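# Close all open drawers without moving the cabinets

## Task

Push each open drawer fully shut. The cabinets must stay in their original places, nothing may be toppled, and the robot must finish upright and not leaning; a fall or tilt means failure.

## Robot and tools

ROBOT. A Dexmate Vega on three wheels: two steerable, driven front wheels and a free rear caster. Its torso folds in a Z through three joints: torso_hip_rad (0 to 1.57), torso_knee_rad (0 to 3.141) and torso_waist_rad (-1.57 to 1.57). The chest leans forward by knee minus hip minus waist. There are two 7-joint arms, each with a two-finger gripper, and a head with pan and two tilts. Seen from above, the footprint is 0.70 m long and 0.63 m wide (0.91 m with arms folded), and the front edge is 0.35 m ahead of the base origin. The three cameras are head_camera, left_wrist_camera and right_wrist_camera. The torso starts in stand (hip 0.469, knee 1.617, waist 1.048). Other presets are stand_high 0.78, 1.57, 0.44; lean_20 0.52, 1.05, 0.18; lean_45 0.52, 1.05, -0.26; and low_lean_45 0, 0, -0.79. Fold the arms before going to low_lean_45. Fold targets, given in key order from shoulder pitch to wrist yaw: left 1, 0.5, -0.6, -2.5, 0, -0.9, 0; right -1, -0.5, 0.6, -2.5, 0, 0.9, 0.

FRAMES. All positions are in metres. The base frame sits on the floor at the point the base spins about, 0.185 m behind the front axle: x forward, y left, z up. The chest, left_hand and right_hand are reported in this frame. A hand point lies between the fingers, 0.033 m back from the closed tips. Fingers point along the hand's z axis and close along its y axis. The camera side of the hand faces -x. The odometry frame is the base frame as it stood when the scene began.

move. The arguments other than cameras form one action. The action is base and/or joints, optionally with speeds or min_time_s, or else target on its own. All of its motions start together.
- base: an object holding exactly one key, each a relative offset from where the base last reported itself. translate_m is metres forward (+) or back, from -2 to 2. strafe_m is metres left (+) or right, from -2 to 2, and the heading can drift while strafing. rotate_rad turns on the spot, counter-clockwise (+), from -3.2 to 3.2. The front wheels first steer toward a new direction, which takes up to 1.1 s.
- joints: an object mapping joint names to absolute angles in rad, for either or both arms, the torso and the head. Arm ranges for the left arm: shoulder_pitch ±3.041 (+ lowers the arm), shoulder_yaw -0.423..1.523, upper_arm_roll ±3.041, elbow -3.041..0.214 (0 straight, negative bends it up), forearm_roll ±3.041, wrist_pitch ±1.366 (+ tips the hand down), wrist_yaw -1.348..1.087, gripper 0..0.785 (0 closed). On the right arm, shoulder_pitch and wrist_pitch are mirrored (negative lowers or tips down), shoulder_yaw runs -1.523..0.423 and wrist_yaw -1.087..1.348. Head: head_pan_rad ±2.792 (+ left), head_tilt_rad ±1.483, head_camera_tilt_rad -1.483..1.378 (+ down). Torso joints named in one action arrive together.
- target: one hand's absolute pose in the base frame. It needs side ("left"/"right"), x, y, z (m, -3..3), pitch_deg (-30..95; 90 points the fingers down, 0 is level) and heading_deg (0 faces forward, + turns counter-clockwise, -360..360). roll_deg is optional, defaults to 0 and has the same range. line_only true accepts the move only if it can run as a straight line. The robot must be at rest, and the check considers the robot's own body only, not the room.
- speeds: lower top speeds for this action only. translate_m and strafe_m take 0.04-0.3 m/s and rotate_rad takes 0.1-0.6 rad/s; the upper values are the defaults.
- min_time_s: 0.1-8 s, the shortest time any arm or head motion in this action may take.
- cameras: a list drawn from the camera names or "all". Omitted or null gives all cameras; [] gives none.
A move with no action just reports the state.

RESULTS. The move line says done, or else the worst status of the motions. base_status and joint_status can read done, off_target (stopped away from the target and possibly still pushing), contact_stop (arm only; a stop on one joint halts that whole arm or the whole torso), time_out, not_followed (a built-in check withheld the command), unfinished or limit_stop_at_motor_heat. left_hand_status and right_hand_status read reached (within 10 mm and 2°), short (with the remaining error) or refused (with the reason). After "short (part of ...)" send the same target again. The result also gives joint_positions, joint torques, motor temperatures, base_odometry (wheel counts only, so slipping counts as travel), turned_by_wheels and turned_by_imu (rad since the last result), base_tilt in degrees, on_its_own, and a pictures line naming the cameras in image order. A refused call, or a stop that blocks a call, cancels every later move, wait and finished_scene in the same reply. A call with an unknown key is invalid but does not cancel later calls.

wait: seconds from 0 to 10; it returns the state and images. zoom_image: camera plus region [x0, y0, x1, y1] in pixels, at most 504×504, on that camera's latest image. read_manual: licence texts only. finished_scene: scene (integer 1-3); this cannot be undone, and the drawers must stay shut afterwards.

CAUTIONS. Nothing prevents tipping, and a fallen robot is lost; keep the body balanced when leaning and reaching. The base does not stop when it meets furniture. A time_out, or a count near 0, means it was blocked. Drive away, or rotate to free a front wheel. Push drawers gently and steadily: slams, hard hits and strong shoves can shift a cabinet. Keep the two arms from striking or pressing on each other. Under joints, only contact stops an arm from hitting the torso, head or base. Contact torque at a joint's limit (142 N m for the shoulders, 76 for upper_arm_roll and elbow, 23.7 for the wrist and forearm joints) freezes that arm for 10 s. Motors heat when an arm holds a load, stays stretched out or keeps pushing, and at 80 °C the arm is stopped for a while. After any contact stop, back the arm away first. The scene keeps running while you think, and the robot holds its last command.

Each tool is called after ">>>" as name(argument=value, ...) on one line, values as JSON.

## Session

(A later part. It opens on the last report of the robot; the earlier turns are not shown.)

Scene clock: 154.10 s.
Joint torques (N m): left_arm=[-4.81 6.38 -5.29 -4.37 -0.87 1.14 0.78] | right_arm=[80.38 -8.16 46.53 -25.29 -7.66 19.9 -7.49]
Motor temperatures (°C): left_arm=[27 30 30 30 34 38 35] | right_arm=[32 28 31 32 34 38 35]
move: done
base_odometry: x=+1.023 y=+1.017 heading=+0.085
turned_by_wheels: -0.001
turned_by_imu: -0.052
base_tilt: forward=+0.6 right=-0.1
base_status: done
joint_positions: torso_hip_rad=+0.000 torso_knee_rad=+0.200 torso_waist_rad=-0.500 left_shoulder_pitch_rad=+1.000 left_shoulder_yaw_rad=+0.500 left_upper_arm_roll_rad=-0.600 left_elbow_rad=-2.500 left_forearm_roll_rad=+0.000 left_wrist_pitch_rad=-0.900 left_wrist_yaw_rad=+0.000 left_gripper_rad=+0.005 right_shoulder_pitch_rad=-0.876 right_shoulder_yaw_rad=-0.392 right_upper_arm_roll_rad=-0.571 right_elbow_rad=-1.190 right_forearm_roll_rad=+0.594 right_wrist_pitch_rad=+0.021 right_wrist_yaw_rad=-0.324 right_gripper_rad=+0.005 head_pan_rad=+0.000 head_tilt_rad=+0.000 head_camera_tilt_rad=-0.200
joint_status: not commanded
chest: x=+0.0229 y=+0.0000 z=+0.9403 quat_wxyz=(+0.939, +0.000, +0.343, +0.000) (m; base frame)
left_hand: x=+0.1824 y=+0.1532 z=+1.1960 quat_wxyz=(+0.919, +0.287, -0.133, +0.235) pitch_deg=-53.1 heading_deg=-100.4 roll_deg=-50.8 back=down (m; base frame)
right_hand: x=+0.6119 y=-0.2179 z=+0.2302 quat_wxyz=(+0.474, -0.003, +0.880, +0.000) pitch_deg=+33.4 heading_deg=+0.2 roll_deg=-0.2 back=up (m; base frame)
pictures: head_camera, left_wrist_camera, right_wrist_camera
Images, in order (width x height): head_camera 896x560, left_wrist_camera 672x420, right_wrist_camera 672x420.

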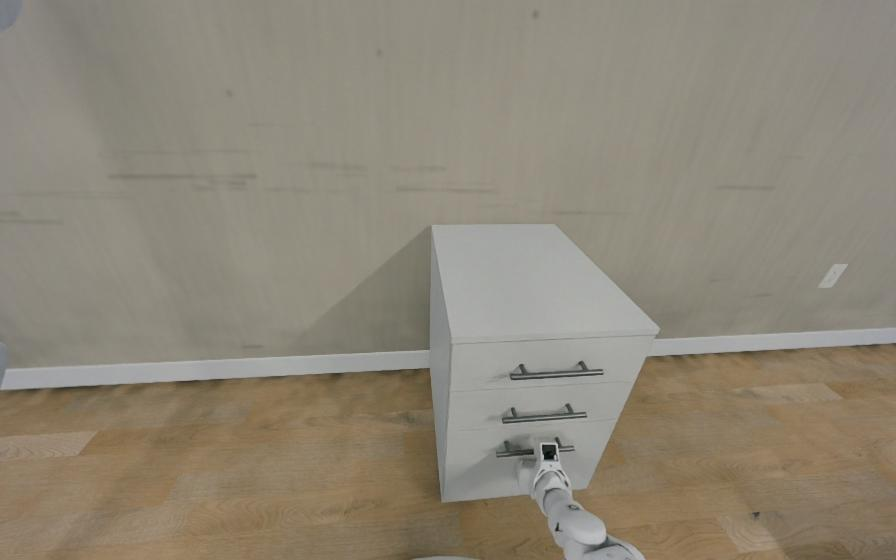

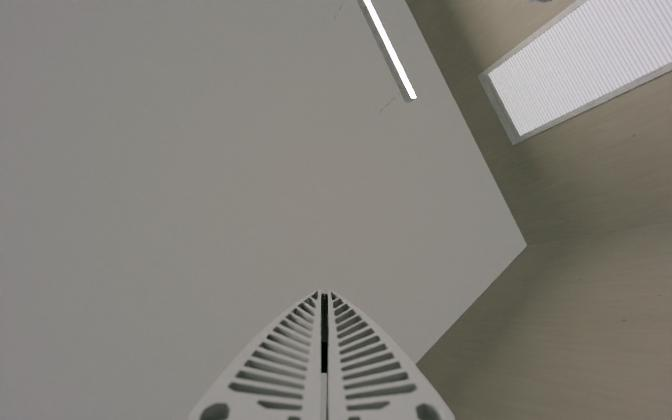

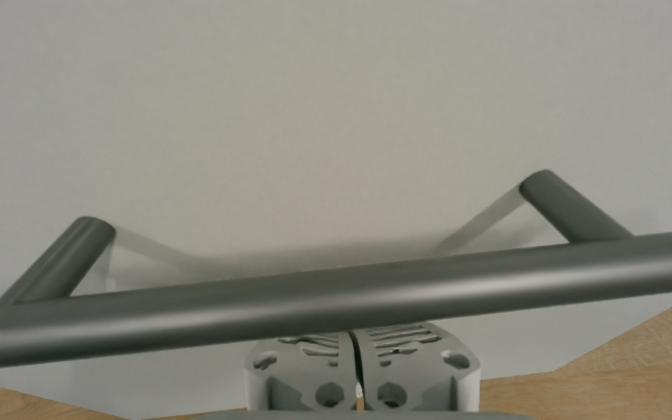

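>>> move(base={"translate_m":-0.75})

Scene clock: 161.40 s.
Joint torques (N m): left_arm=[-6.59 5.38 -6.27 -4.17 -0.04 1.38 0.76] | right_arm=[16.28 -3.35 7.73 -9.68 -1.17 2.47 -0.1]
Motor temperatures (°C): left_arm=[27 30 30 30 34 38 35] | right_arm=[36 28 33 33 35 46 35]
move: done
base_odometry: x=+0.276 y=+0.952 heading=+0.084
turned_by_wheels: -0.001
turned_by_imu: +0.000
base_tilt: forward=+0.6 right=-0.1
base_status: done
joint_positions: torso_hip_rad=+0.000 torso_knee_rad=+0.200 torso_waist_rad=-0.500 left_shoulder_pitch_rad=+1.000 left_shoulder_yaw_rad=+0.500 left_upper_arm_roll_rad=-0.600 left_elbow_rad=-2.500 left_forearm_roll_rad=+0.000 left_wrist_pitch_rad=-0.900 left_wrist_yaw_rad=+0.000 left_gripper_rad=+0.005 right_shoulder_pitch_rad=-0.872 right_shoulder_yaw_rad=-0.392 right_upper_arm_roll_rad=-0.568 right_elbow_rad=-1.191 right_forearm_roll_rad=+0.592 right_wrist_pitch_rad=+0.038 right_wrist_yaw_rad=-0.326 right_gripper_rad=+0.005 head_pan_rad=+0.000 head_tilt_rad=+0.000 head_camera_tilt_rad=-0.200
joint_status: not commanded
chest: x=+0.0231 y=+0.0000 z=+0.9402 quat_wxyz=(+0.939, +0.000, +0.343, +0.000) (m; base frame)
left_hand: x=+0.1828 y=+0.1532 z=+1.1959 quat_wxyz=(+0.919, +0.287, -0.133, +0.235) pitch_deg=-53.1 heading_deg=-100.4 roll_deg=-50.9 back=down (m; base frame)
right_hand: x=+0.6194 y=-0.2198 z=+0.2392 quat_wxyz=(+0.484, +0.000, +0.875, +0.000) pitch_deg=+32.1 heading_deg=+0.0 roll_deg=+0.0 back=up (m; base frame)
pictures: head_camera, left_wrist_camera, right_wrist_camera
Images, in order (width x height): head_camera 896x560, left_wrist_camera 672x420, right_wrist_camera 672x420.

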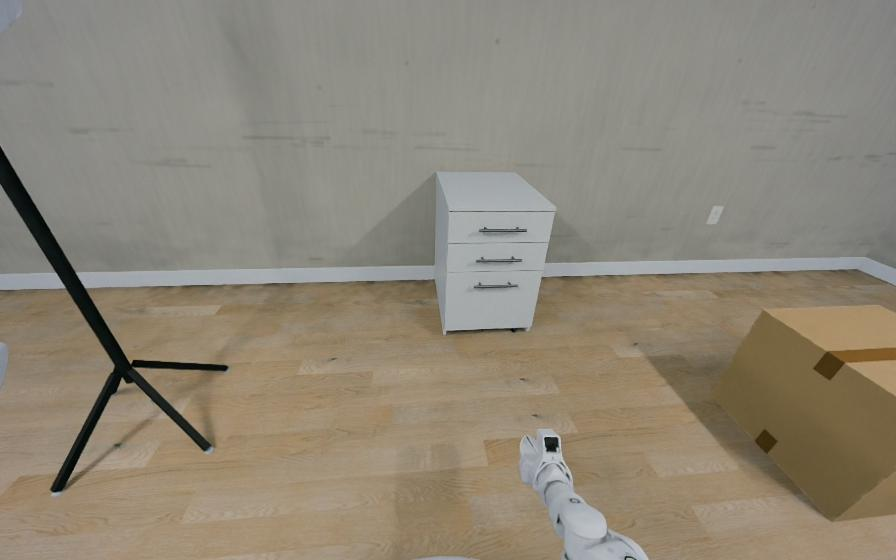

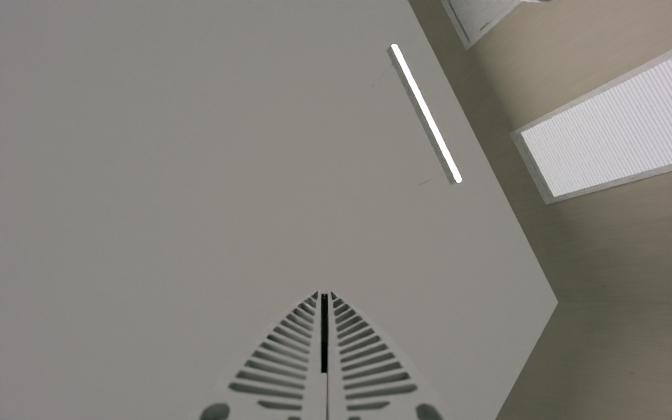

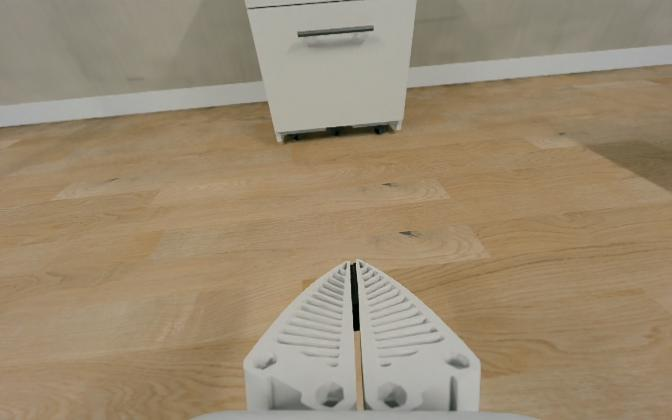

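>>> move(joints={"torso_knee_rad":0.6,"torso_waist_rad":0.2,"head_camera_tilt_rad":0}, cameras=[])

>>> move(base={"rotate_rad":2.83})

Scene clock: 174.83 s.
Joint torques (N m): left_arm=[-8.02 7.37 -3.63 -2.07 -0.99 0.46 0.57] | right_arm=[19.88 -3.32 9.13 -11.19 -1.15 2.16 -0.07]
Motor temperatures (°C): left_arm=[27 30 30 30 34 38 35] | right_arm=[35 28 32 33 34 42 35]
move: done
base_odometry: x=+0.276 y=+0.952 heading=+0.084
turned_by_wheels: +0.000
turned_by_imu: +0.001
base_tilt: forward=+0.6 right=-0.1
base_status: not commanded
joint_positions: torso_hip_rad=+0.000 torso_knee_rad=+0.600 torso_waist_rad=+0.200 left_shoulder_pitch_rad=+1.000 left_shoulder_yaw_rad=+0.500 left_upper_arm_roll_rad=-0.600 left_elbow_rad=-2.500 left_forearm_roll_rad=+0.000 left_wrist_pitch_rad=-0.900 left_wrist_yaw_rad=+0.000 left_gripper_rad=+0.005 right_shoulder_pitch_rad=-0.872 right_shoulder_yaw_rad=-0.392 right_upper_arm_roll_rad=-0.568 right_elbow_rad=-1.191 right_forearm_roll_rad=+0.592 right_wrist_pitch_rad=+0.038 right_wrist_yaw_rad=-0.326 right_gripper_rad=+0.005 head_pan_rad=+0.000 head_tilt_rad=+0.000 head_camera_tilt_rad=+0.000
joint_status: all done
chest: x=-0.0009 y=+0.0000 z=+1.1286 quat_wxyz=(+0.980, +0.000, +0.199, +0.000) (m; base frame)
left_hand: x=+0.0761 y=+0.1532 z=+1.4201 quat_wxyz=(+0.889, +0.249, -0.268, +0.276) pitch_deg=-47.1 heading_deg=-119.9 roll_deg=-25.6 back=down (m; base frame)
right_hand: x=+0.7760 y=-0.2198 z=+0.6352 quat_wxyz=(+0.610, +0.000, +0.793, +0.000) pitch_deg=+14.9 heading_deg=+0.0 roll_deg=+0.0 back=up (m; base frame)
pictures: none
No camera images: "cameras" was empty.

Scene clock: 181.13 s.
Joint torques (N m): left_arm=[-7.32 7.66 -2.03 -2.41 -1.29 3.16 0.54] | right_arm=[20.82 -2.38 8.97 -10.59 -1.14 2.36 -0.09]
Motor temperatures (°C): left_arm=[27 30 30 30 34 38 35] | right_arm=[35 28 32 33 34 41 35]
move: done
base_odometry: x=+0.278 y=+0.951 heading=+2.918
turned_by_wheels: +2.834
turned_by_imu: +2.777
base_tilt: forward=+0.7 right=-0.1
base_status: done
joint_positions: torso_hip_rad=+0.000 torso_knee_rad=+0.600 torso_waist_rad=+0.200 left_shoulder_pitch_rad=+1.000 left_shoulder_yaw_rad=+0.500 left_upper_arm_roll_rad=-0.600 left_elbow_rad=-2.500 left_forearm_roll_rad=+0.000 left_wrist_pitch_rad=-0.900 left_wrist_yaw_rad=+0.000 left_gripper_rad=+0.005 right_shoulder_pitch_rad=-0.872 right_shoulder_yaw_rad=-0.392 right_upper_arm_roll_rad=-0.568 right_elbow_rad=-1.191 right_forearm_roll_rad=+0.592 right_wrist_pitch_rad=+0.038 right_wrist_yaw_rad=-0.326 right_gripper_rad=+0.005 head_pan_rad=+0.000 head_tilt_rad=+0.000 head_camera_tilt_rad=+0.000
joint_status: not commanded
chest: x=-0.0008 y=+0.0000 z=+1.1286 quat_wxyz=(+0.980, +0.000, +0.199, +0.000) (m; base frame)
left_hand: x=+0.0761 y=+0.1532 z=+1.4201 quat_wxyz=(+0.889, +0.249, -0.268, +0.276) pitch_deg=-47.1 heading_deg=-120.0 roll_deg=-25.6 back=down (m; base frame)
right_hand: x=+0.7760 y=-0.2199 z=+0.6352 quat_wxyz=(+0.610, +0.000, +0.793, +0.000) pitch_deg=+14.9 heading_deg=+0.0 roll_deg=+0.0 back=up (m; base frame)
pictures: head_camera, left_wrist_camera, right_wrist_camera
Images, in order (width x height): head_camera 896x560, left_wrist_camera 672x420, right_wrist_camera 672x420.

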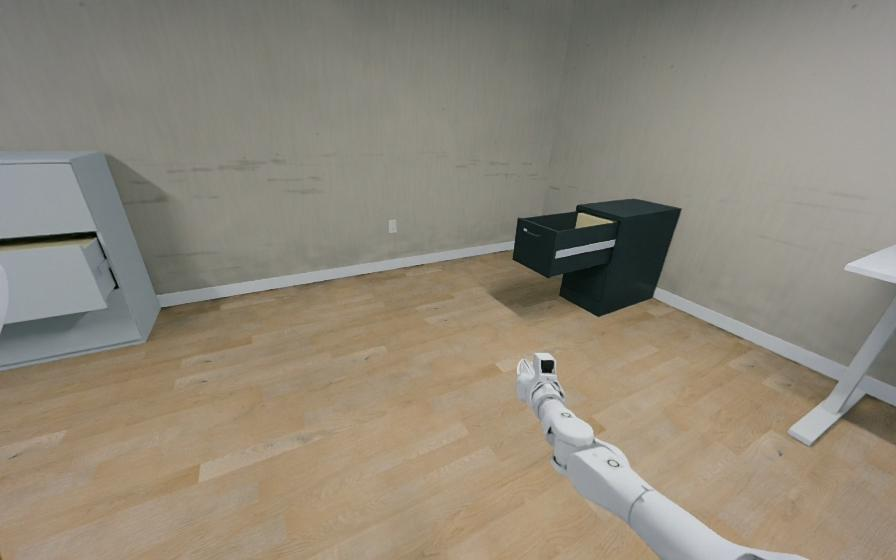

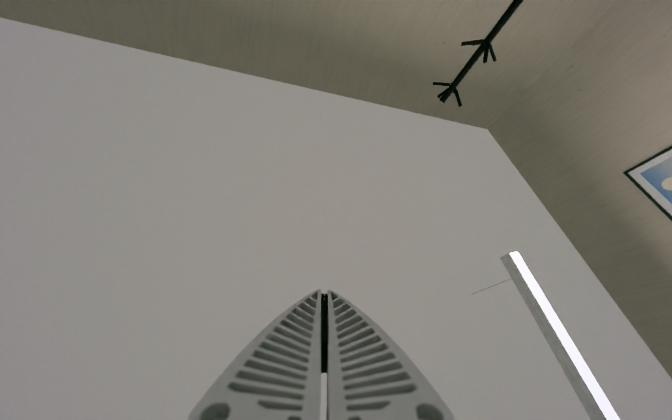

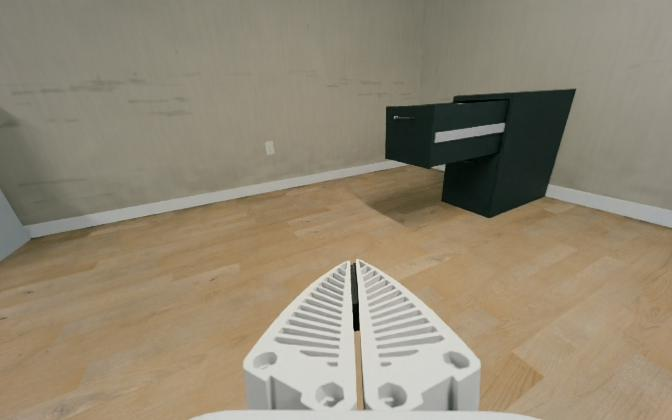

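>>> move(target={"side":"right","x":0.65,"y":-0.2,"z":0.51,"pitch_deg":20,"heading_deg":0}, cameras=[])

>>> move(base={"translate_m":2.0}, cameras=[])

>>> move(base={"strafe_m":0.22})

>>> move(base={"rotate_rad":-1.14})

Scene clock: 190.37 s.
Joint torques (N m): left_arm=[-9.03 4.71 -3.16 -3.38 -0.61 2.44 0.84] | right_arm=[5.48 2.74 -0.81 -5.7 -1.29 3 -0.3]
Motor temperatures (°C): left_arm=[27 30 30 30 34 38 35] | right_arm=[35 28 31 33 34 40 35]
move: done
base_odometry: x=+0.278 y=+0.951 heading=+2.918
turned_by_wheels: +0.000
turned_by_imu: +0.001
base_tilt: forward=+0.6 right=-0.1
base_status: not commanded
joint_positions: torso_hip_rad=+0.000 torso_knee_rad=+0.600 torso_waist_rad=+0.200 left_shoulder_pitch_rad=+1.000 left_shoulder_yaw_rad=+0.500 left_upper_arm_roll_rad=-0.600 left_elbow_rad=-2.500 left_forearm_roll_rad=+0.000 left_wrist_pitch_rad=-0.900 left_wrist_yaw_rad=+0.000 left_gripper_rad=+0.005 right_shoulder_pitch_rad=-1.103 right_shoulder_yaw_rad=-0.371 right_upper_arm_roll_rad=-0.621 right_elbow_rad=-1.161 right_forearm_roll_rad=+0.543 right_wrist_pitch_rad=+0.219 right_wrist_yaw_rad=-0.371 right_gripper_rad=+0.005 head_pan_rad=+0.000 head_tilt_rad=+0.000 head_camera_tilt_rad=+0.000
joint_status: not commanded
chest: x=-0.0008 y=+0.0000 z=+1.1286 quat_wxyz=(+0.980, +0.000, +0.199, +0.000) (m; base frame)
left_hand: x=+0.0761 y=+0.1532 z=+1.4201 quat_wxyz=(+0.889, +0.249, -0.268, +0.276) pitch_deg=-47.1 heading_deg=-120.0 roll_deg=-25.6 back=down (m; base frame)
right_hand: x=+0.6539 y=-0.2008 z=+0.5132 quat_wxyz=(+0.575, +0.000, +0.818, +0.000) pitch_deg=+19.9 heading_deg=+0.0 roll_deg=+0.0 back=up (m; base frame)
right_hand_status: reached (straight line, planned for 1.1 s): 5 mm and 0.1 deg off.
pictures: none
No camera images: "cameras" was empty.

Scene clock: 198.90 s.
Joint torques (N m): left_arm=[-7.36 6.9 -4.28 -2.79 -0.38 1.61 0.66] | right_arm=[4.94 0.59 0.5 -5.77 -1.19 2.56 0.03]
Motor temperatures (°C): left_arm=[27 30 30 30 34 38 35] | right_arm=[34 28 31 32 34 39 35]
move: done
base_odometry: x=-1.674 y=+1.388 heading=+2.919
turned_by_wheels: +0.000
turned_by_imu: +0.004
base_tilt: forward=+0.7 right=-0.1
base_status: done
joint_positions: torso_hip_rad=+0.000 torso_knee_rad=+0.600 torso_waist_rad=+0.200 left_shoulder_pitch_rad=+1.000 left_shoulder_yaw_rad=+0.500 left_upper_arm_roll_rad=-0.600 left_elbow_rad=-2.500 left_forearm_roll_rad=+0.000 left_wrist_pitch_rad=-0.900 left_wrist_yaw_rad=+0.000 left_gripper_rad=+0.005 right_shoulder_pitch_rad=-1.109 right_shoulder_yaw_rad=-0.370 right_upper_arm_roll_rad=-0.623 right_elbow_rad=-1.159 right_forearm_roll_rad=+0.541 right_wrist_pitch_rad=+0.224 right_wrist_yaw_rad=-0.372 right_gripper_rad=+0.005 head_pan_rad=+0.000 head_tilt_rad=+0.000 head_camera_tilt_rad=+0.000
joint_status: not commanded
chest: x=-0.0008 y=+0.0000 z=+1.1286 quat_wxyz=(+0.980, +0.000, +0.199, +0.000) (m; base frame)
left_hand: x=+0.0761 y=+0.1532 z=+1.4201 quat_wxyz=(+0.889, +0.249, -0.268, +0.276) pitch_deg=-47.1 heading_deg=-120.0 roll_deg=-25.6 back=down (m; base frame)
right_hand: x=+0.6502 y=-0.2002 z=+0.5101 quat_wxyz=(+0.574, +0.000, +0.819, +0.000) pitch_deg=+20.0 heading_deg=+0.0 roll_deg=+0.0 back=up (m; base frame)
pictures: none
No camera images: "cameras" was empty.

Scene clock: 202.00 s.
Joint torques (N m): left_arm=[-9.63 7.56 -4.65 -0.98 0.01 0.97 0.5] | right_arm=[5.25 -0.1 0.64 -6.16 -1.16 2.97 0.02]
Motor temperatures (°C): left_arm=[27 30 30 30 34 38 35] | right_arm=[33 28 31 32 34 39 35]
move: done
base_odometry: x=-1.722 y=+1.174 heading=+2.920
turned_by_wheels: +0.002
turned_by_imu: +0.001
base_tilt: forward=+0.6 right=-0.1
base_status: done
joint_positions: torso_hip_rad=+0.000 torso_knee_rad=+0.600 torso_waist_rad=+0.200 left_shoulder_pitch_rad=+1.000 left_shoulder_yaw_rad=+0.500 left_upper_arm_roll_rad=-0.600 left_elbow_rad=-2.500 left_forearm_roll_rad=+0.000 left_wrist_pitch_rad=-0.900 left_wrist_yaw_rad=+0.000 left_gripper_rad=+0.005 right_shoulder_pitch_rad=-1.109 right_shoulder_yaw_rad=-0.370 right_upper_arm_roll_rad=-0.623 right_elbow_rad=-1.159 right_forearm_roll_rad=+0.541 right_wrist_pitch_rad=+0.224 right_wrist_yaw_rad=-0.372 right_gripper_rad=+0.005 head_pan_rad=+0.000 head_tilt_rad=+0.000 head_camera_tilt_rad=+0.000
joint_status: not commanded
chest: x=-0.0008 y=+0.0000 z=+1.1286 quat_wxyz=(+0.980, +0.000, +0.199, +0.000) (m; base frame)
left_hand: x=+0.0761 y=+0.1532 z=+1.4201 quat_wxyz=(+0.889, +0.249, -0.268, +0.276) pitch_deg=-47.1 heading_deg=-120.0 roll_deg=-25.6 back=down (m; base frame)
right_hand: x=+0.6501 y=-0.2001 z=+0.5101 quat_wxyz=(+0.574, +0.000, +0.819, +0.000) pitch_deg=+20.0 heading_deg=+0.0 roll_deg=+0.0 back=up (m; base frame)
pictures: head_camera, left_wrist_camera, right_wrist_camera
Images, in order (width x height): head_camera 896x560, left_wrist_camera 672x420, right_wrist_camera 672x420.

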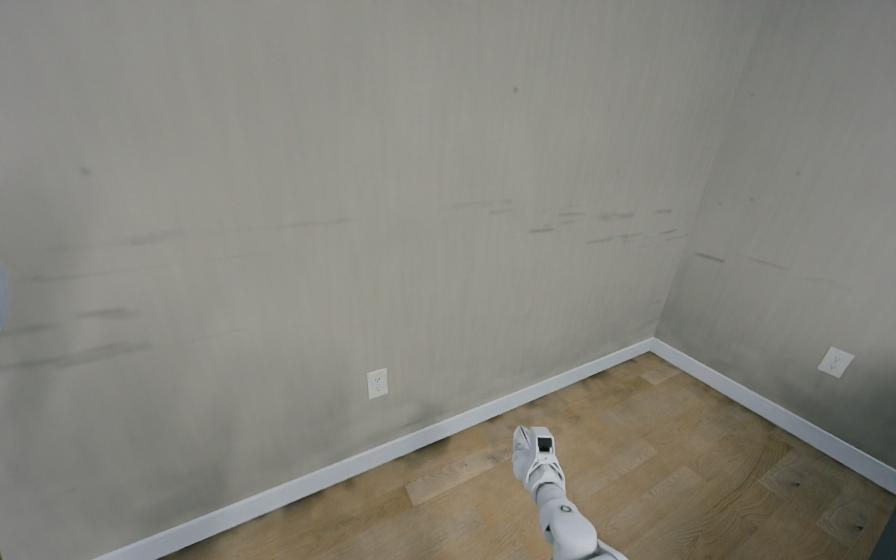

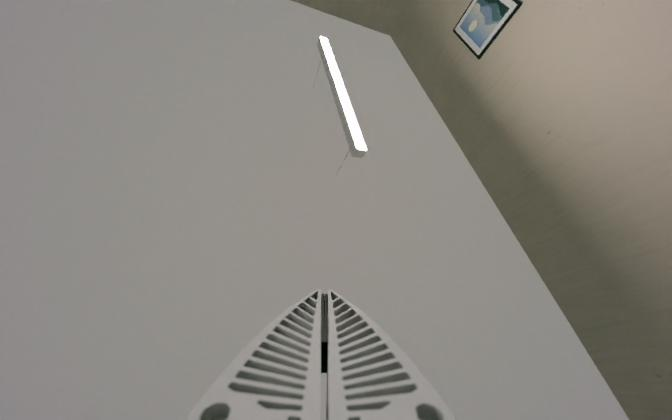

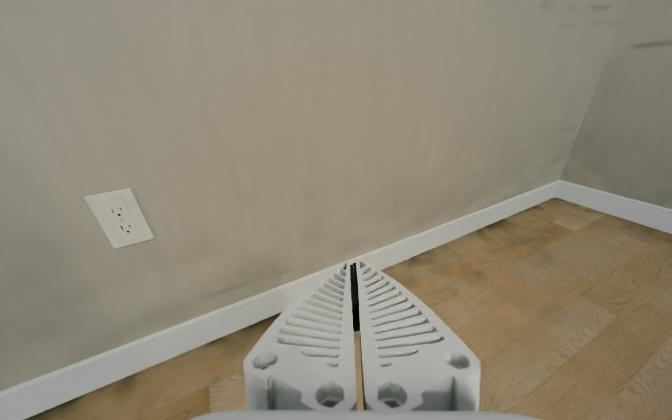

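Scene clock: 205.93 s.
Joint torques (N m): left_arm=[-9.75 8.05 -4.82 -2.1 -0.17 1.49 0.44] | right_arm=[8.55 -2.71 6.65 -6.27 -0.57 2.35 -0.13]
Motor temperatures (°C): left_arm=[27 30 30 30 34 38 35] | right_arm=[33 28 31 32 34 38 35]
move: done
base_odometry: x=-1.723 y=+1.174 heading=+1.779
turned_by_wheels: -1.142
turned_by_imu: -1.119
base_tilt: forward=+0.7 right=-0.1
base_status: done
joint_positions: torso_hip_rad=+0.000 torso_knee_rad=+0.600 torso_waist_rad=+0.200 left_shoulder_pitch_rad=+1.000 left_shoulder_yaw_rad=+0.500 left_upper_arm_roll_rad=-0.600 left_elbow_rad=-2.500 left_forearm_roll_rad=+0.000 left_wrist_pitch_rad=-0.900 left_wrist_yaw_rad=+0.000 left_gripper_rad=+0.005 right_shoulder_pitch_rad=-1.109 right_shoulder_yaw_rad=-0.370 right_upper_arm_roll_rad=-0.624 right_elbow_rad=-1.159 right_forearm_roll_rad=+0.541 right_wrist_pitch_rad=+0.224 right_wrist_yaw_rad=-0.372 right_gripper_rad=+0.005 head_pan_rad=+0.000 head_tilt_rad=+0.000 head_camera_tilt_rad=+0.000
joint_status: not commanded
chest: x=-0.0008 y=+0.0000 z=+1.1286 quat_wxyz=(+0.980, +0.000, +0.199, +0.000) (m; base frame)
left_hand: x=+0.0761 y=+0.1532 z=+1.4201 quat_wxyz=(+0.889, +0.249, -0.268, +0.276) pitch_deg=-47.1 heading_deg=-120.0 roll_deg=-25.6 back=down (m; base frame)
right_hand: x=+0.6499 y=-0.1998 z=+0.5099 quat_wxyz=(+0.573, +0.000, +0.819, +0.000) pitch_deg=+20.0 heading_deg=+0.0 roll_deg=+0.0 back=up (m; base frame)
pictures: head_camera, left_wrist_camera, right_wrist_camera
Images, in order (width x height): head_camera 896x560, left_wrist_camera 672x420, right_wrist_camera 672x420.

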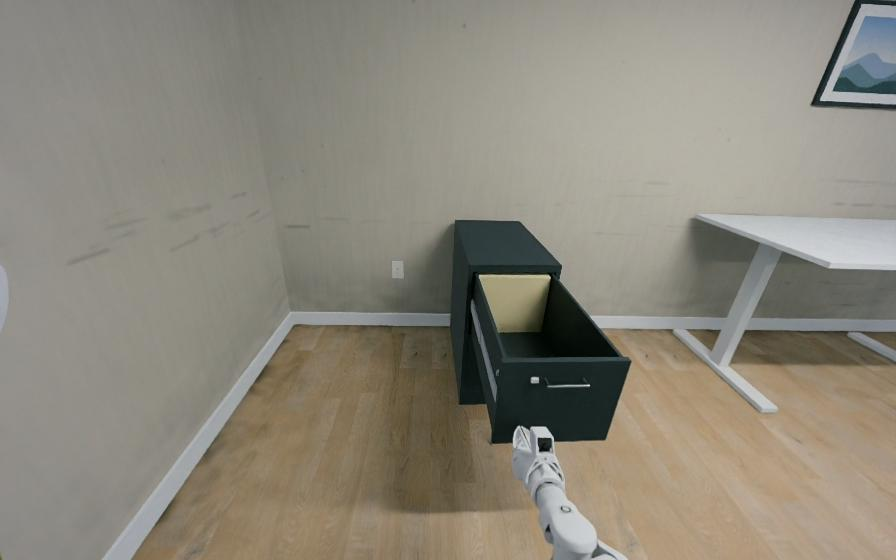

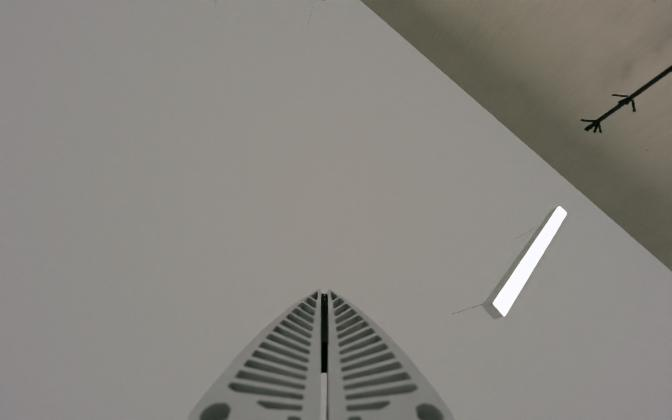

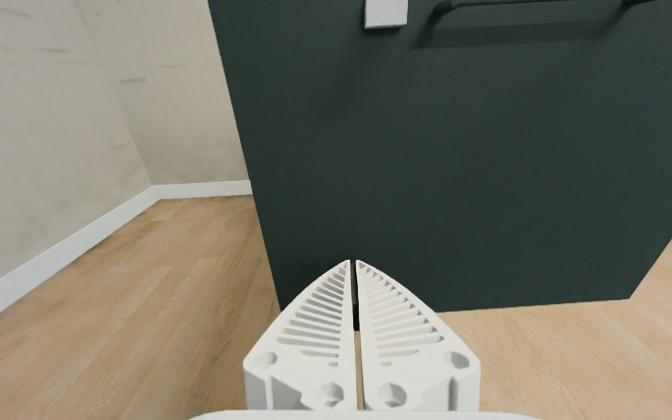

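>>> move(base={"strafe_m":-0.1}, cameras=[])

>>> move(base={"translate_m":0.14}, cameras=[])

>>> move(base={"translate_m":0.36}, speeds={"translate_m":0.1})

Scene clock: 218.33 s.
Joint torques (N m): left_arm=[-8.41 7.18 -3.27 -2.06 -0.4 1.1 0.33] | right_arm=[8.04 -0.88 6.79 -6.12 -0.63 2.42 -0.08]
Motor temperatures (°C): left_arm=[27 30 30 30 34 38 35] | right_arm=[32 28 30 32 34 38 35]
move: done
base_odometry: x=-1.626 y=+1.195 heading=+1.777
turned_by_wheels: -0.001
turned_by_imu: +0.000
base_tilt: forward=+0.6 right=+0.0
base_status: done
joint_positions: torso_hip_rad=+0.000 torso_knee_rad=+0.600 torso_waist_rad=+0.200 left_shoulder_pitch_rad=+1.000 left_shoulder_yaw_rad=+0.500 left_upper_arm_roll_rad=-0.600 left_elbow_rad=-2.500 left_forearm_roll_rad=+0.000 left_wrist_pitch_rad=-0.900 left_wrist_yaw_rad=+0.000 left_gripper_rad=+0.005 right_shoulder_pitch_rad=-1.109 right_shoulder_yaw_rad=-0.370 right_upper_arm_roll_rad=-0.624 right_elbow_rad=-1.159 right_forearm_roll_rad=+0.541 right_wrist_pitch_rad=+0.224 right_wrist_yaw_rad=-0.372 right_gripper_rad=+0.005 head_pan_rad=+0.000 head_tilt_rad=+0.000 head_camera_tilt_rad=+0.000
joint_status: not commanded
chest: x=-0.0008 y=+0.0000 z=+1.1286 quat_wxyz=(+0.980, +0.000, +0.199, +0.000) (m; base frame)
left_hand: x=+0.0761 y=+0.1532 z=+1.4201 quat_wxyz=(+0.889, +0.249, -0.268, +0.276) pitch_deg=-47.1 heading_deg=-120.0 roll_deg=-25.6 back=down (m; base frame)
right_hand: x=+0.6499 y=-0.1998 z=+0.5099 quat_wxyz=(+0.573, +0.000, +0.819, +0.000) pitch_deg=+20.0 heading_deg=+0.0 roll_deg=+0.0 back=up (m; base frame)
pictures: none
No camera images: "cameras" was empty.

Scene clock: 220.93 s.
Joint torques (N m): left_arm=[-7.77 8.38 -3.74 -0.94 -0.22 1.89 0.42] | right_arm=[13.81 -1.03 6.52 -8.57 -0.86 2.03 -0.15]
Motor temperatures (°C): left_arm=[27 30 30 30 34 38 35] | right_arm=[32 28 30 32 34 37 35]
move: done
base_odometry: x=-1.655 y=+1.332 heading=+1.777
turned_by_wheels: +0.000
turned_by_imu: +0.001
base_tilt: forward=+0.7 right=+0.0
base_status: done
joint_positions: torso_hip_rad=+0.000 torso_knee_rad=+0.600 torso_waist_rad=+0.200 left_shoulder_pitch_rad=+1.000 left_shoulder_yaw_rad=+0.500 left_upper_arm_roll_rad=-0.600 left_elbow_rad=-2.500 left_forearm_roll_rad=+0.000 left_wrist_pitch_rad=-0.900 left_wrist_yaw_rad=+0.000 left_gripper_rad=+0.005 right_shoulder_pitch_rad=-1.110 right_shoulder_yaw_rad=-0.370 right_upper_arm_roll_rad=-0.624 right_elbow_rad=-1.159 right_forearm_roll_rad=+0.541 right_wrist_pitch_rad=+0.224 right_wrist_yaw_rad=-0.372 right_gripper_rad=+0.005 head_pan_rad=+0.000 head_tilt_rad=+0.000 head_camera_tilt_rad=+0.000
joint_status: not commanded
chest: x=-0.0008 y=+0.0000 z=+1.1286 quat_wxyz=(+0.980, +0.000, +0.199, +0.000) (m; base frame)
left_hand: x=+0.0760 y=+0.1532 z=+1.4201 quat_wxyz=(+0.889, +0.249, -0.269, +0.276) pitch_deg=-47.1 heading_deg=-120.0 roll_deg=-25.6 back=down (m; base frame)
right_hand: x=+0.6497 y=-0.1999 z=+0.5096 quat_wxyz=(+0.573, +0.000, +0.819, +0.000) pitch_deg=+20.0 heading_deg=+0.0 roll_deg=+0.0 back=up (m; base frame)
pictures: none
No camera images: "cameras" was empty.

Scene clock: 225.40 s.
Joint torques (N m): left_arm=[-7.54 9.36 -3.88 -1.24 -1.22 -0.2 0.67] | right_arm=[15.44 -1.58 6.71 -9.41 -0.97 2.95 -0.12]
Motor temperatures (°C): left_arm=[27 30 30 30 34 38 35] | right_arm=[32 28 30 32 34 37 35]
move: done
base_odometry: x=-1.731 y=+1.684 heading=+1.778
turned_by_wheels: +0.001
turned_by_imu: +0.002
base_tilt: forward=+0.7 right=-0.1
base_status: done
joint_positions: torso_hip_rad=+0.000 torso_knee_rad=+0.600 torso_waist_rad=+0.200 left_shoulder_pitch_rad=+1.000 left_shoulder_yaw_rad=+0.500 left_upper_arm_roll_rad=-0.600 left_elbow_rad=-2.500 left_forearm_roll_rad=+0.000 left_wrist_pitch_rad=-0.900 left_wrist_yaw_rad=+0.000 left_gripper_rad=+0.005 right_shoulder_pitch_rad=-1.110 right_shoulder_yaw_rad=-0.370 right_upper_arm_roll_rad=-0.624 right_elbow_rad=-1.159 right_forearm_roll_rad=+0.541 right_wrist_pitch_rad=+0.224 right_wrist_yaw_rad=-0.372 right_gripper_rad=+0.005 head_pan_rad=+0.000 head_tilt_rad=+0.000 head_camera_tilt_rad=+0.000
joint_status: not commanded
chest: x=-0.0009 y=+0.0000 z=+1.1286 quat_wxyz=(+0.980, +0.000, +0.199, +0.000) (m; base frame)
left_hand: x=+0.0760 y=+0.1532 z=+1.4201 quat_wxyz=(+0.889, +0.249, -0.269, +0.276) pitch_deg=-47.1 heading_deg=-120.0 roll_deg=-25.6 back=down (m; base frame)
right_hand: x=+0.6496 y=-0.1999 z=+0.5095 quat_wxyz=(+0.573, +0.000, +0.819, +0.000) pitch_deg=+20.1 heading_deg=+0.0 roll_deg=+0.0 back=up (m; base frame)
pictures: head_camera, left_wrist_camera, right_wrist_camera
Images, in order (width x height): head_camera 896x560, left_wrist_camera 672x420, right_wrist_camera 672x420.

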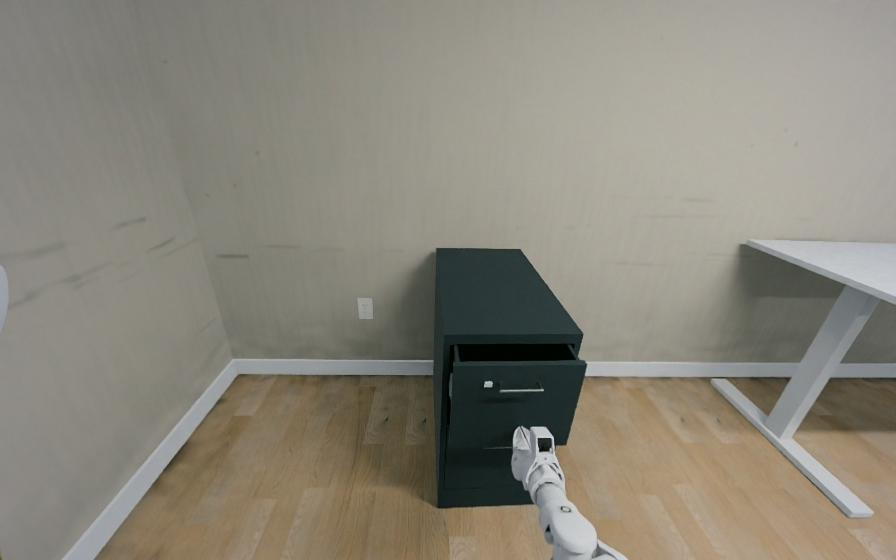

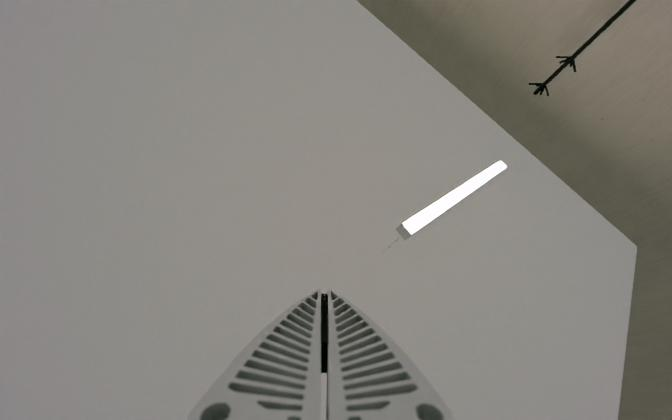

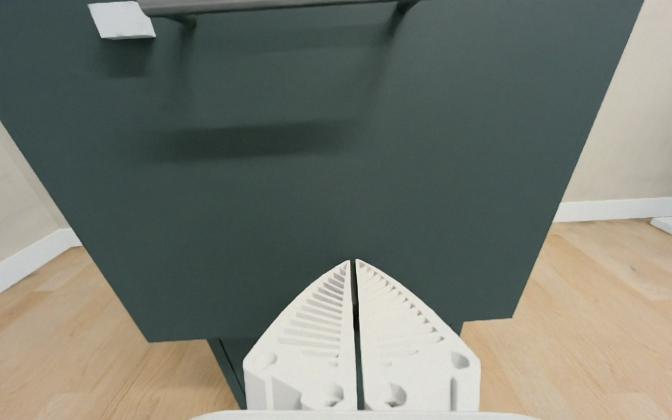

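Square. Remaining ≈0.1.

>>> move(base={"translate_m":0.07}, speeds={"translate_m":0.06}, cameras=["head_camera"])

Scene clock: 229.83 s.
Joint torques (N m): left_arm=[-7.74 6.83 -4.94 -2.48 -0.04 1.92 0.49] | right_arm=[15.73 -1.67 6.85 -9.09 -0.86 2.32 -0.07]
Motor temperatures (°C): left_arm=[27 30 30 30 34 38 35] | right_arm=[32 28 30 32 34 37 35]
move: done
base_odometry: x=-1.745 y=+1.752 heading=+1.779
turned_by_wheels: +0.001
turned_by_imu: +0.001
base_tilt: forward=+0.6 right=-0.1
base_status: done
joint_positions: torso_hip_rad=+0.000 torso_knee_rad=+0.600 torso_waist_rad=+0.200 left_shoulder_pitch_rad=+1.000 left_shoulder_yaw_rad=+0.500 left_upper_arm_roll_rad=-0.600 left_elbow_rad=-2.500 left_forearm_roll_rad=+0.000 left_wrist_pitch_rad=-0.900 left_wrist_yaw_rad=+0.000 left_gripper_rad=+0.005 right_shoulder_pitch_rad=-1.110 right_shoulder_yaw_rad=-0.370 right_upper_arm_roll_rad=-0.624 right_elbow_rad=-1.159 right_forearm_roll_rad=+0.541 right_wrist_pitch_rad=+0.224 right_wrist_yaw_rad=-0.372 right_gripper_rad=+0.005 head_pan_rad=+0.000 head_tilt_rad=+0.000 head_camera_tilt_rad=+0.000
joint_status: not commanded
chest: x=-0.0008 y=+0.0000 z=+1.1286 quat_wxyz=(+0.980, +0.000, +0.199, +0.000) (m; base frame)
left_hand: x=+0.0760 y=+0.1532 z=+1.4201 quat_wxyz=(+0.889, +0.249, -0.269, +0.276) pitch_deg=-47.1 heading_deg=-120.0 roll_deg=-25.6 back=down (m; base frame)
right_hand: x=+0.6496 y=-0.1999 z=+0.5095 quat_wxyz=(+0.573, +0.000, +0.819, +0.000) pitch_deg=+20.1 heading_deg=+0.0 roll_deg=+0.0 back=up (m; base frame)
pictures: head_camera
Images, in order (width x height): head_camera 896x560.

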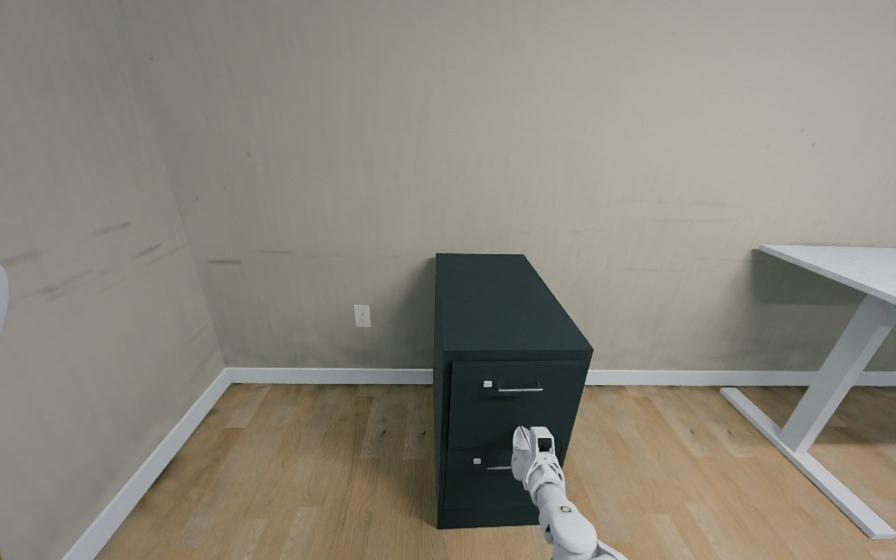

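>>> move(base={"translate_m":0.03}, speeds={"translate_m":0.04})

Scene clock: 232.87 s.
Joint torques (N m): left_arm=[-8.16 8.99 -3.23 -2.2 -0.81 1.02 0.58] | right_arm=[25.64 -0.75 10.59 -10.58 -1.53 5.38 0.09]
Motor temperatures (°C): left_arm=[27 30 30 30 34 38 35] | right_arm=[32 28 30 32 34 37 35]
move: done
base_odometry: x=-1.752 y=+1.781 heading=+1.779
turned_by_wheels: +0.000
turned_by_imu: +0.000
base_tilt: forward=+0.7 right=-0.1
base_status: done
joint_positions: torso_hip_rad=+0.000 torso_knee_rad=+0.600 torso_waist_rad=+0.200 left_shoulder_pitch_rad=+1.000 left_shoulder_yaw_rad=+0.500 left_upper_arm_roll_rad=-0.600 left_elbow_rad=-2.500 left_forearm_roll_rad=+0.000 left_wrist_pitch_rad=-0.900 left_wrist_yaw_rad=+0.000 left_gripper_rad=+0.005 right_shoulder_pitch_rad=-1.110 right_shoulder_yaw_rad=-0.370 right_upper_arm_roll_rad=-0.624 right_elbow_rad=-1.159 right_forearm_roll_rad=+0.542 right_wrist_pitch_rad=+0.223 right_wrist_yaw_rad=-0.372 right_gripper_rad=+0.005 head_pan_rad=+0.000 head_tilt_rad=+0.000 head_camera_tilt_rad=+0.000
joint_status: not commanded
chest: x=-0.0010 y=+0.0000 z=+1.1286 quat_wxyz=(+0.980, +0.000, +0.199, +0.000) (m; base frame)
left_hand: x=+0.0757 y=+0.1532 z=+1.4201 quat_wxyz=(+0.889, +0.249, -0.269, +0.276) pitch_deg=-47.1 heading_deg=-120.0 roll_deg=-25.6 back=down (m; base frame)
right_hand: x=+0.6490 y=-0.1998 z=+0.5088 quat_wxyz=(+0.573, +0.000, +0.820, +0.000) pitch_deg=+20.1 heading_deg=+0.0 roll_deg=+0.0 back=up (m; base frame)
pictures: head_camera, left_wrist_camera, right_wrist_camera
Images, in order (width x height): head_camera 896x560, left_wrist_camera 672x420, right_wrist_camera 672x420.

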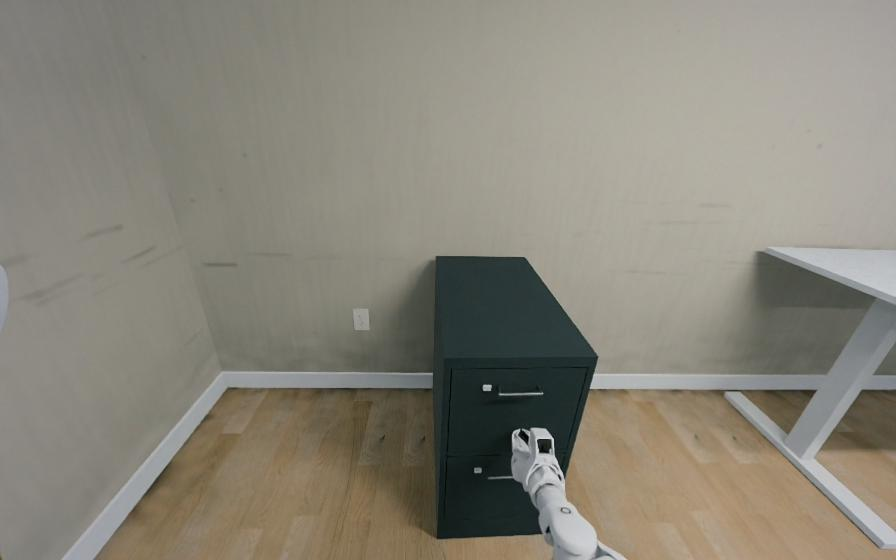

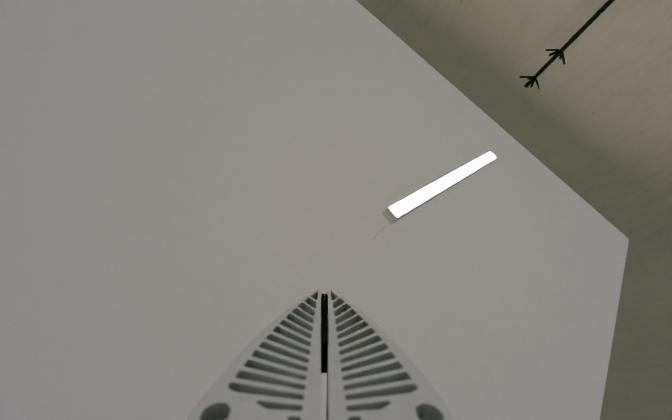

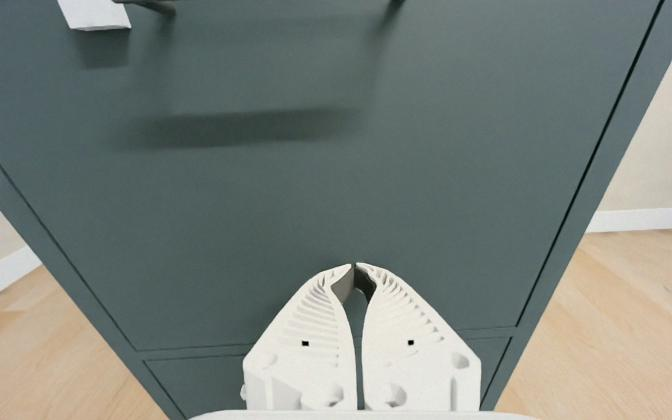

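>>> move(base={"translate_m":-0.6}, cameras=["head_camera"])

>>> move(base={"rotate_rad":-2.72}, cameras=["head_camera"])

Scene clock: 244.87 s.
Joint torques (N m): left_arm=[-6.22 6.57 -3.09 -1.43 -0.66 1.24 0.69] | right_arm=[17 -0.74 7.3 -9.35 -1.32 3.16 0.25]
Motor temperatures (°C): left_arm=[27 30 30 30 34 38 35] | right_arm=[33 28 30 32 34 37 35]
move: done
base_odometry: x=-1.625 y=+1.195 heading=+1.780
turned_by_wheels: +0.001
turned_by_imu: +0.002
base_tilt: forward=+0.6 right=+0.0
base_status: done
joint_positions: torso_hip_rad=+0.000 torso_knee_rad=+0.600 torso_waist_rad=+0.200 left_shoulder_pitch_rad=+1.000 left_shoulder_yaw_rad=+0.500 left_upper_arm_roll_rad=-0.600 left_elbow_rad=-2.500 left_forearm_roll_rad=+0.000 left_wrist_pitch_rad=-0.900 left_wrist_yaw_rad=+0.000 left_gripper_rad=+0.005 right_shoulder_pitch_rad=-1.110 right_shoulder_yaw_rad=-0.370 right_upper_arm_roll_rad=-0.624 right_elbow_rad=-1.159 right_forearm_roll_rad=+0.541 right_wrist_pitch_rad=+0.224 right_wrist_yaw_rad=-0.372 right_gripper_rad=+0.005 head_pan_rad=+0.000 head_tilt_rad=+0.000 head_camera_tilt_rad=+0.000
joint_status: not commanded
chest: x=-0.0009 y=+0.0000 z=+1.1286 quat_wxyz=(+0.980, +0.000, +0.199, +0.000) (m; base frame)
left_hand: x=+0.0759 y=+0.1532 z=+1.4201 quat_wxyz=(+0.889, +0.249, -0.269, +0.276) pitch_deg=-47.1 heading_deg=-120.0 roll_deg=-25.6 back=down (m; base frame)
right_hand: x=+0.6495 y=-0.1999 z=+0.5094 quat_wxyz=(+0.573, +0.000, +0.819, +0.000) pitch_deg=+20.1 heading_deg=+0.0 roll_deg=+0.0 back=up (m; base frame)
pictures: head_camera
Images, in order (width x height): head_camera 896x560.

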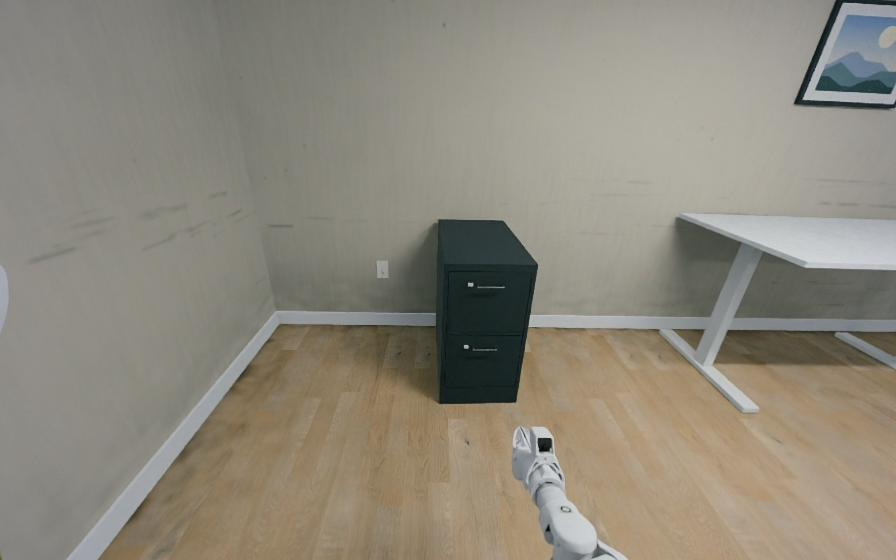

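Scene clock: 251.00 s.
Joint torques (N m): left_arm=[-9.65 6.05 -4 -2.52 0.05 1.78 0.37] | right_arm=[16.66 -1.89 7.25 -9.57 -1.24 2.22 0.16]
Motor temperatures (°C): left_arm=[27 30 30 30 34 38 35] | right_arm=[33 28 30 32 34 37 35]
move: done
base_odometry: x=-1.624 y=+1.197 heading=-0.945
turned_by_wheels: -2.724
turned_by_imu: -2.668
base_tilt: forward=+0.7 right=-0.1
base_status: done
joint_positions: torso_hip_rad=+0.000 torso_knee_rad=+0.600 torso_waist_rad=+0.200 left_shoulder_pitch_rad=+1.000 left_shoulder_yaw_rad=+0.500 left_upper_arm_roll_rad=-0.600 left_elbow_rad=-2.500 left_forearm_roll_rad=+0.000 left_wrist_pitch_rad=-0.900 left_wrist_yaw_rad=+0.000 left_gripper_rad=+0.005 right_shoulder_pitch_rad=-1.110 right_shoulder_yaw_rad=-0.370 right_upper_arm_roll_rad=-0.624 right_elbow_rad=-1.159 right_forearm_roll_rad=+0.541 right_wrist_pitch_rad=+0.224 right_wrist_yaw_rad=-0.372 right_gripper_rad=+0.005 head_pan_rad=+0.000 head_tilt_rad=+0.000 head_camera_tilt_rad=+0.000
joint_status: not commanded
chest: x=-0.0009 y=+0.0000 z=+1.1286 quat_wxyz=(+0.980, +0.000, +0.199, +0.000) (m; base frame)
left_hand: x=+0.0759 y=+0.1532 z=+1.4201 quat_wxyz=(+0.889, +0.249, -0.269, +0.276) pitch_deg=-47.1 heading_deg=-120.0 roll_deg=-25.6 back=down (m; base frame)
right_hand: x=+0.6495 y=-0.1999 z=+0.5094 quat_wxyz=(+0.573, +0.000, +0.819, +0.000) pitch_deg=+20.1 heading_deg=+0.0 roll_deg=+0.0 back=up (m; base frame)
pictures: head_camera
Images, in order (width x height): head_camera 896x560.

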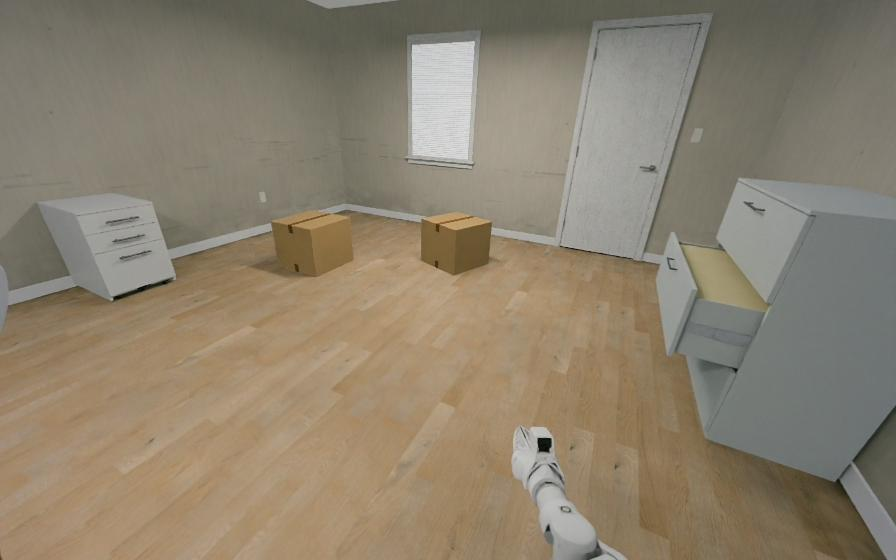

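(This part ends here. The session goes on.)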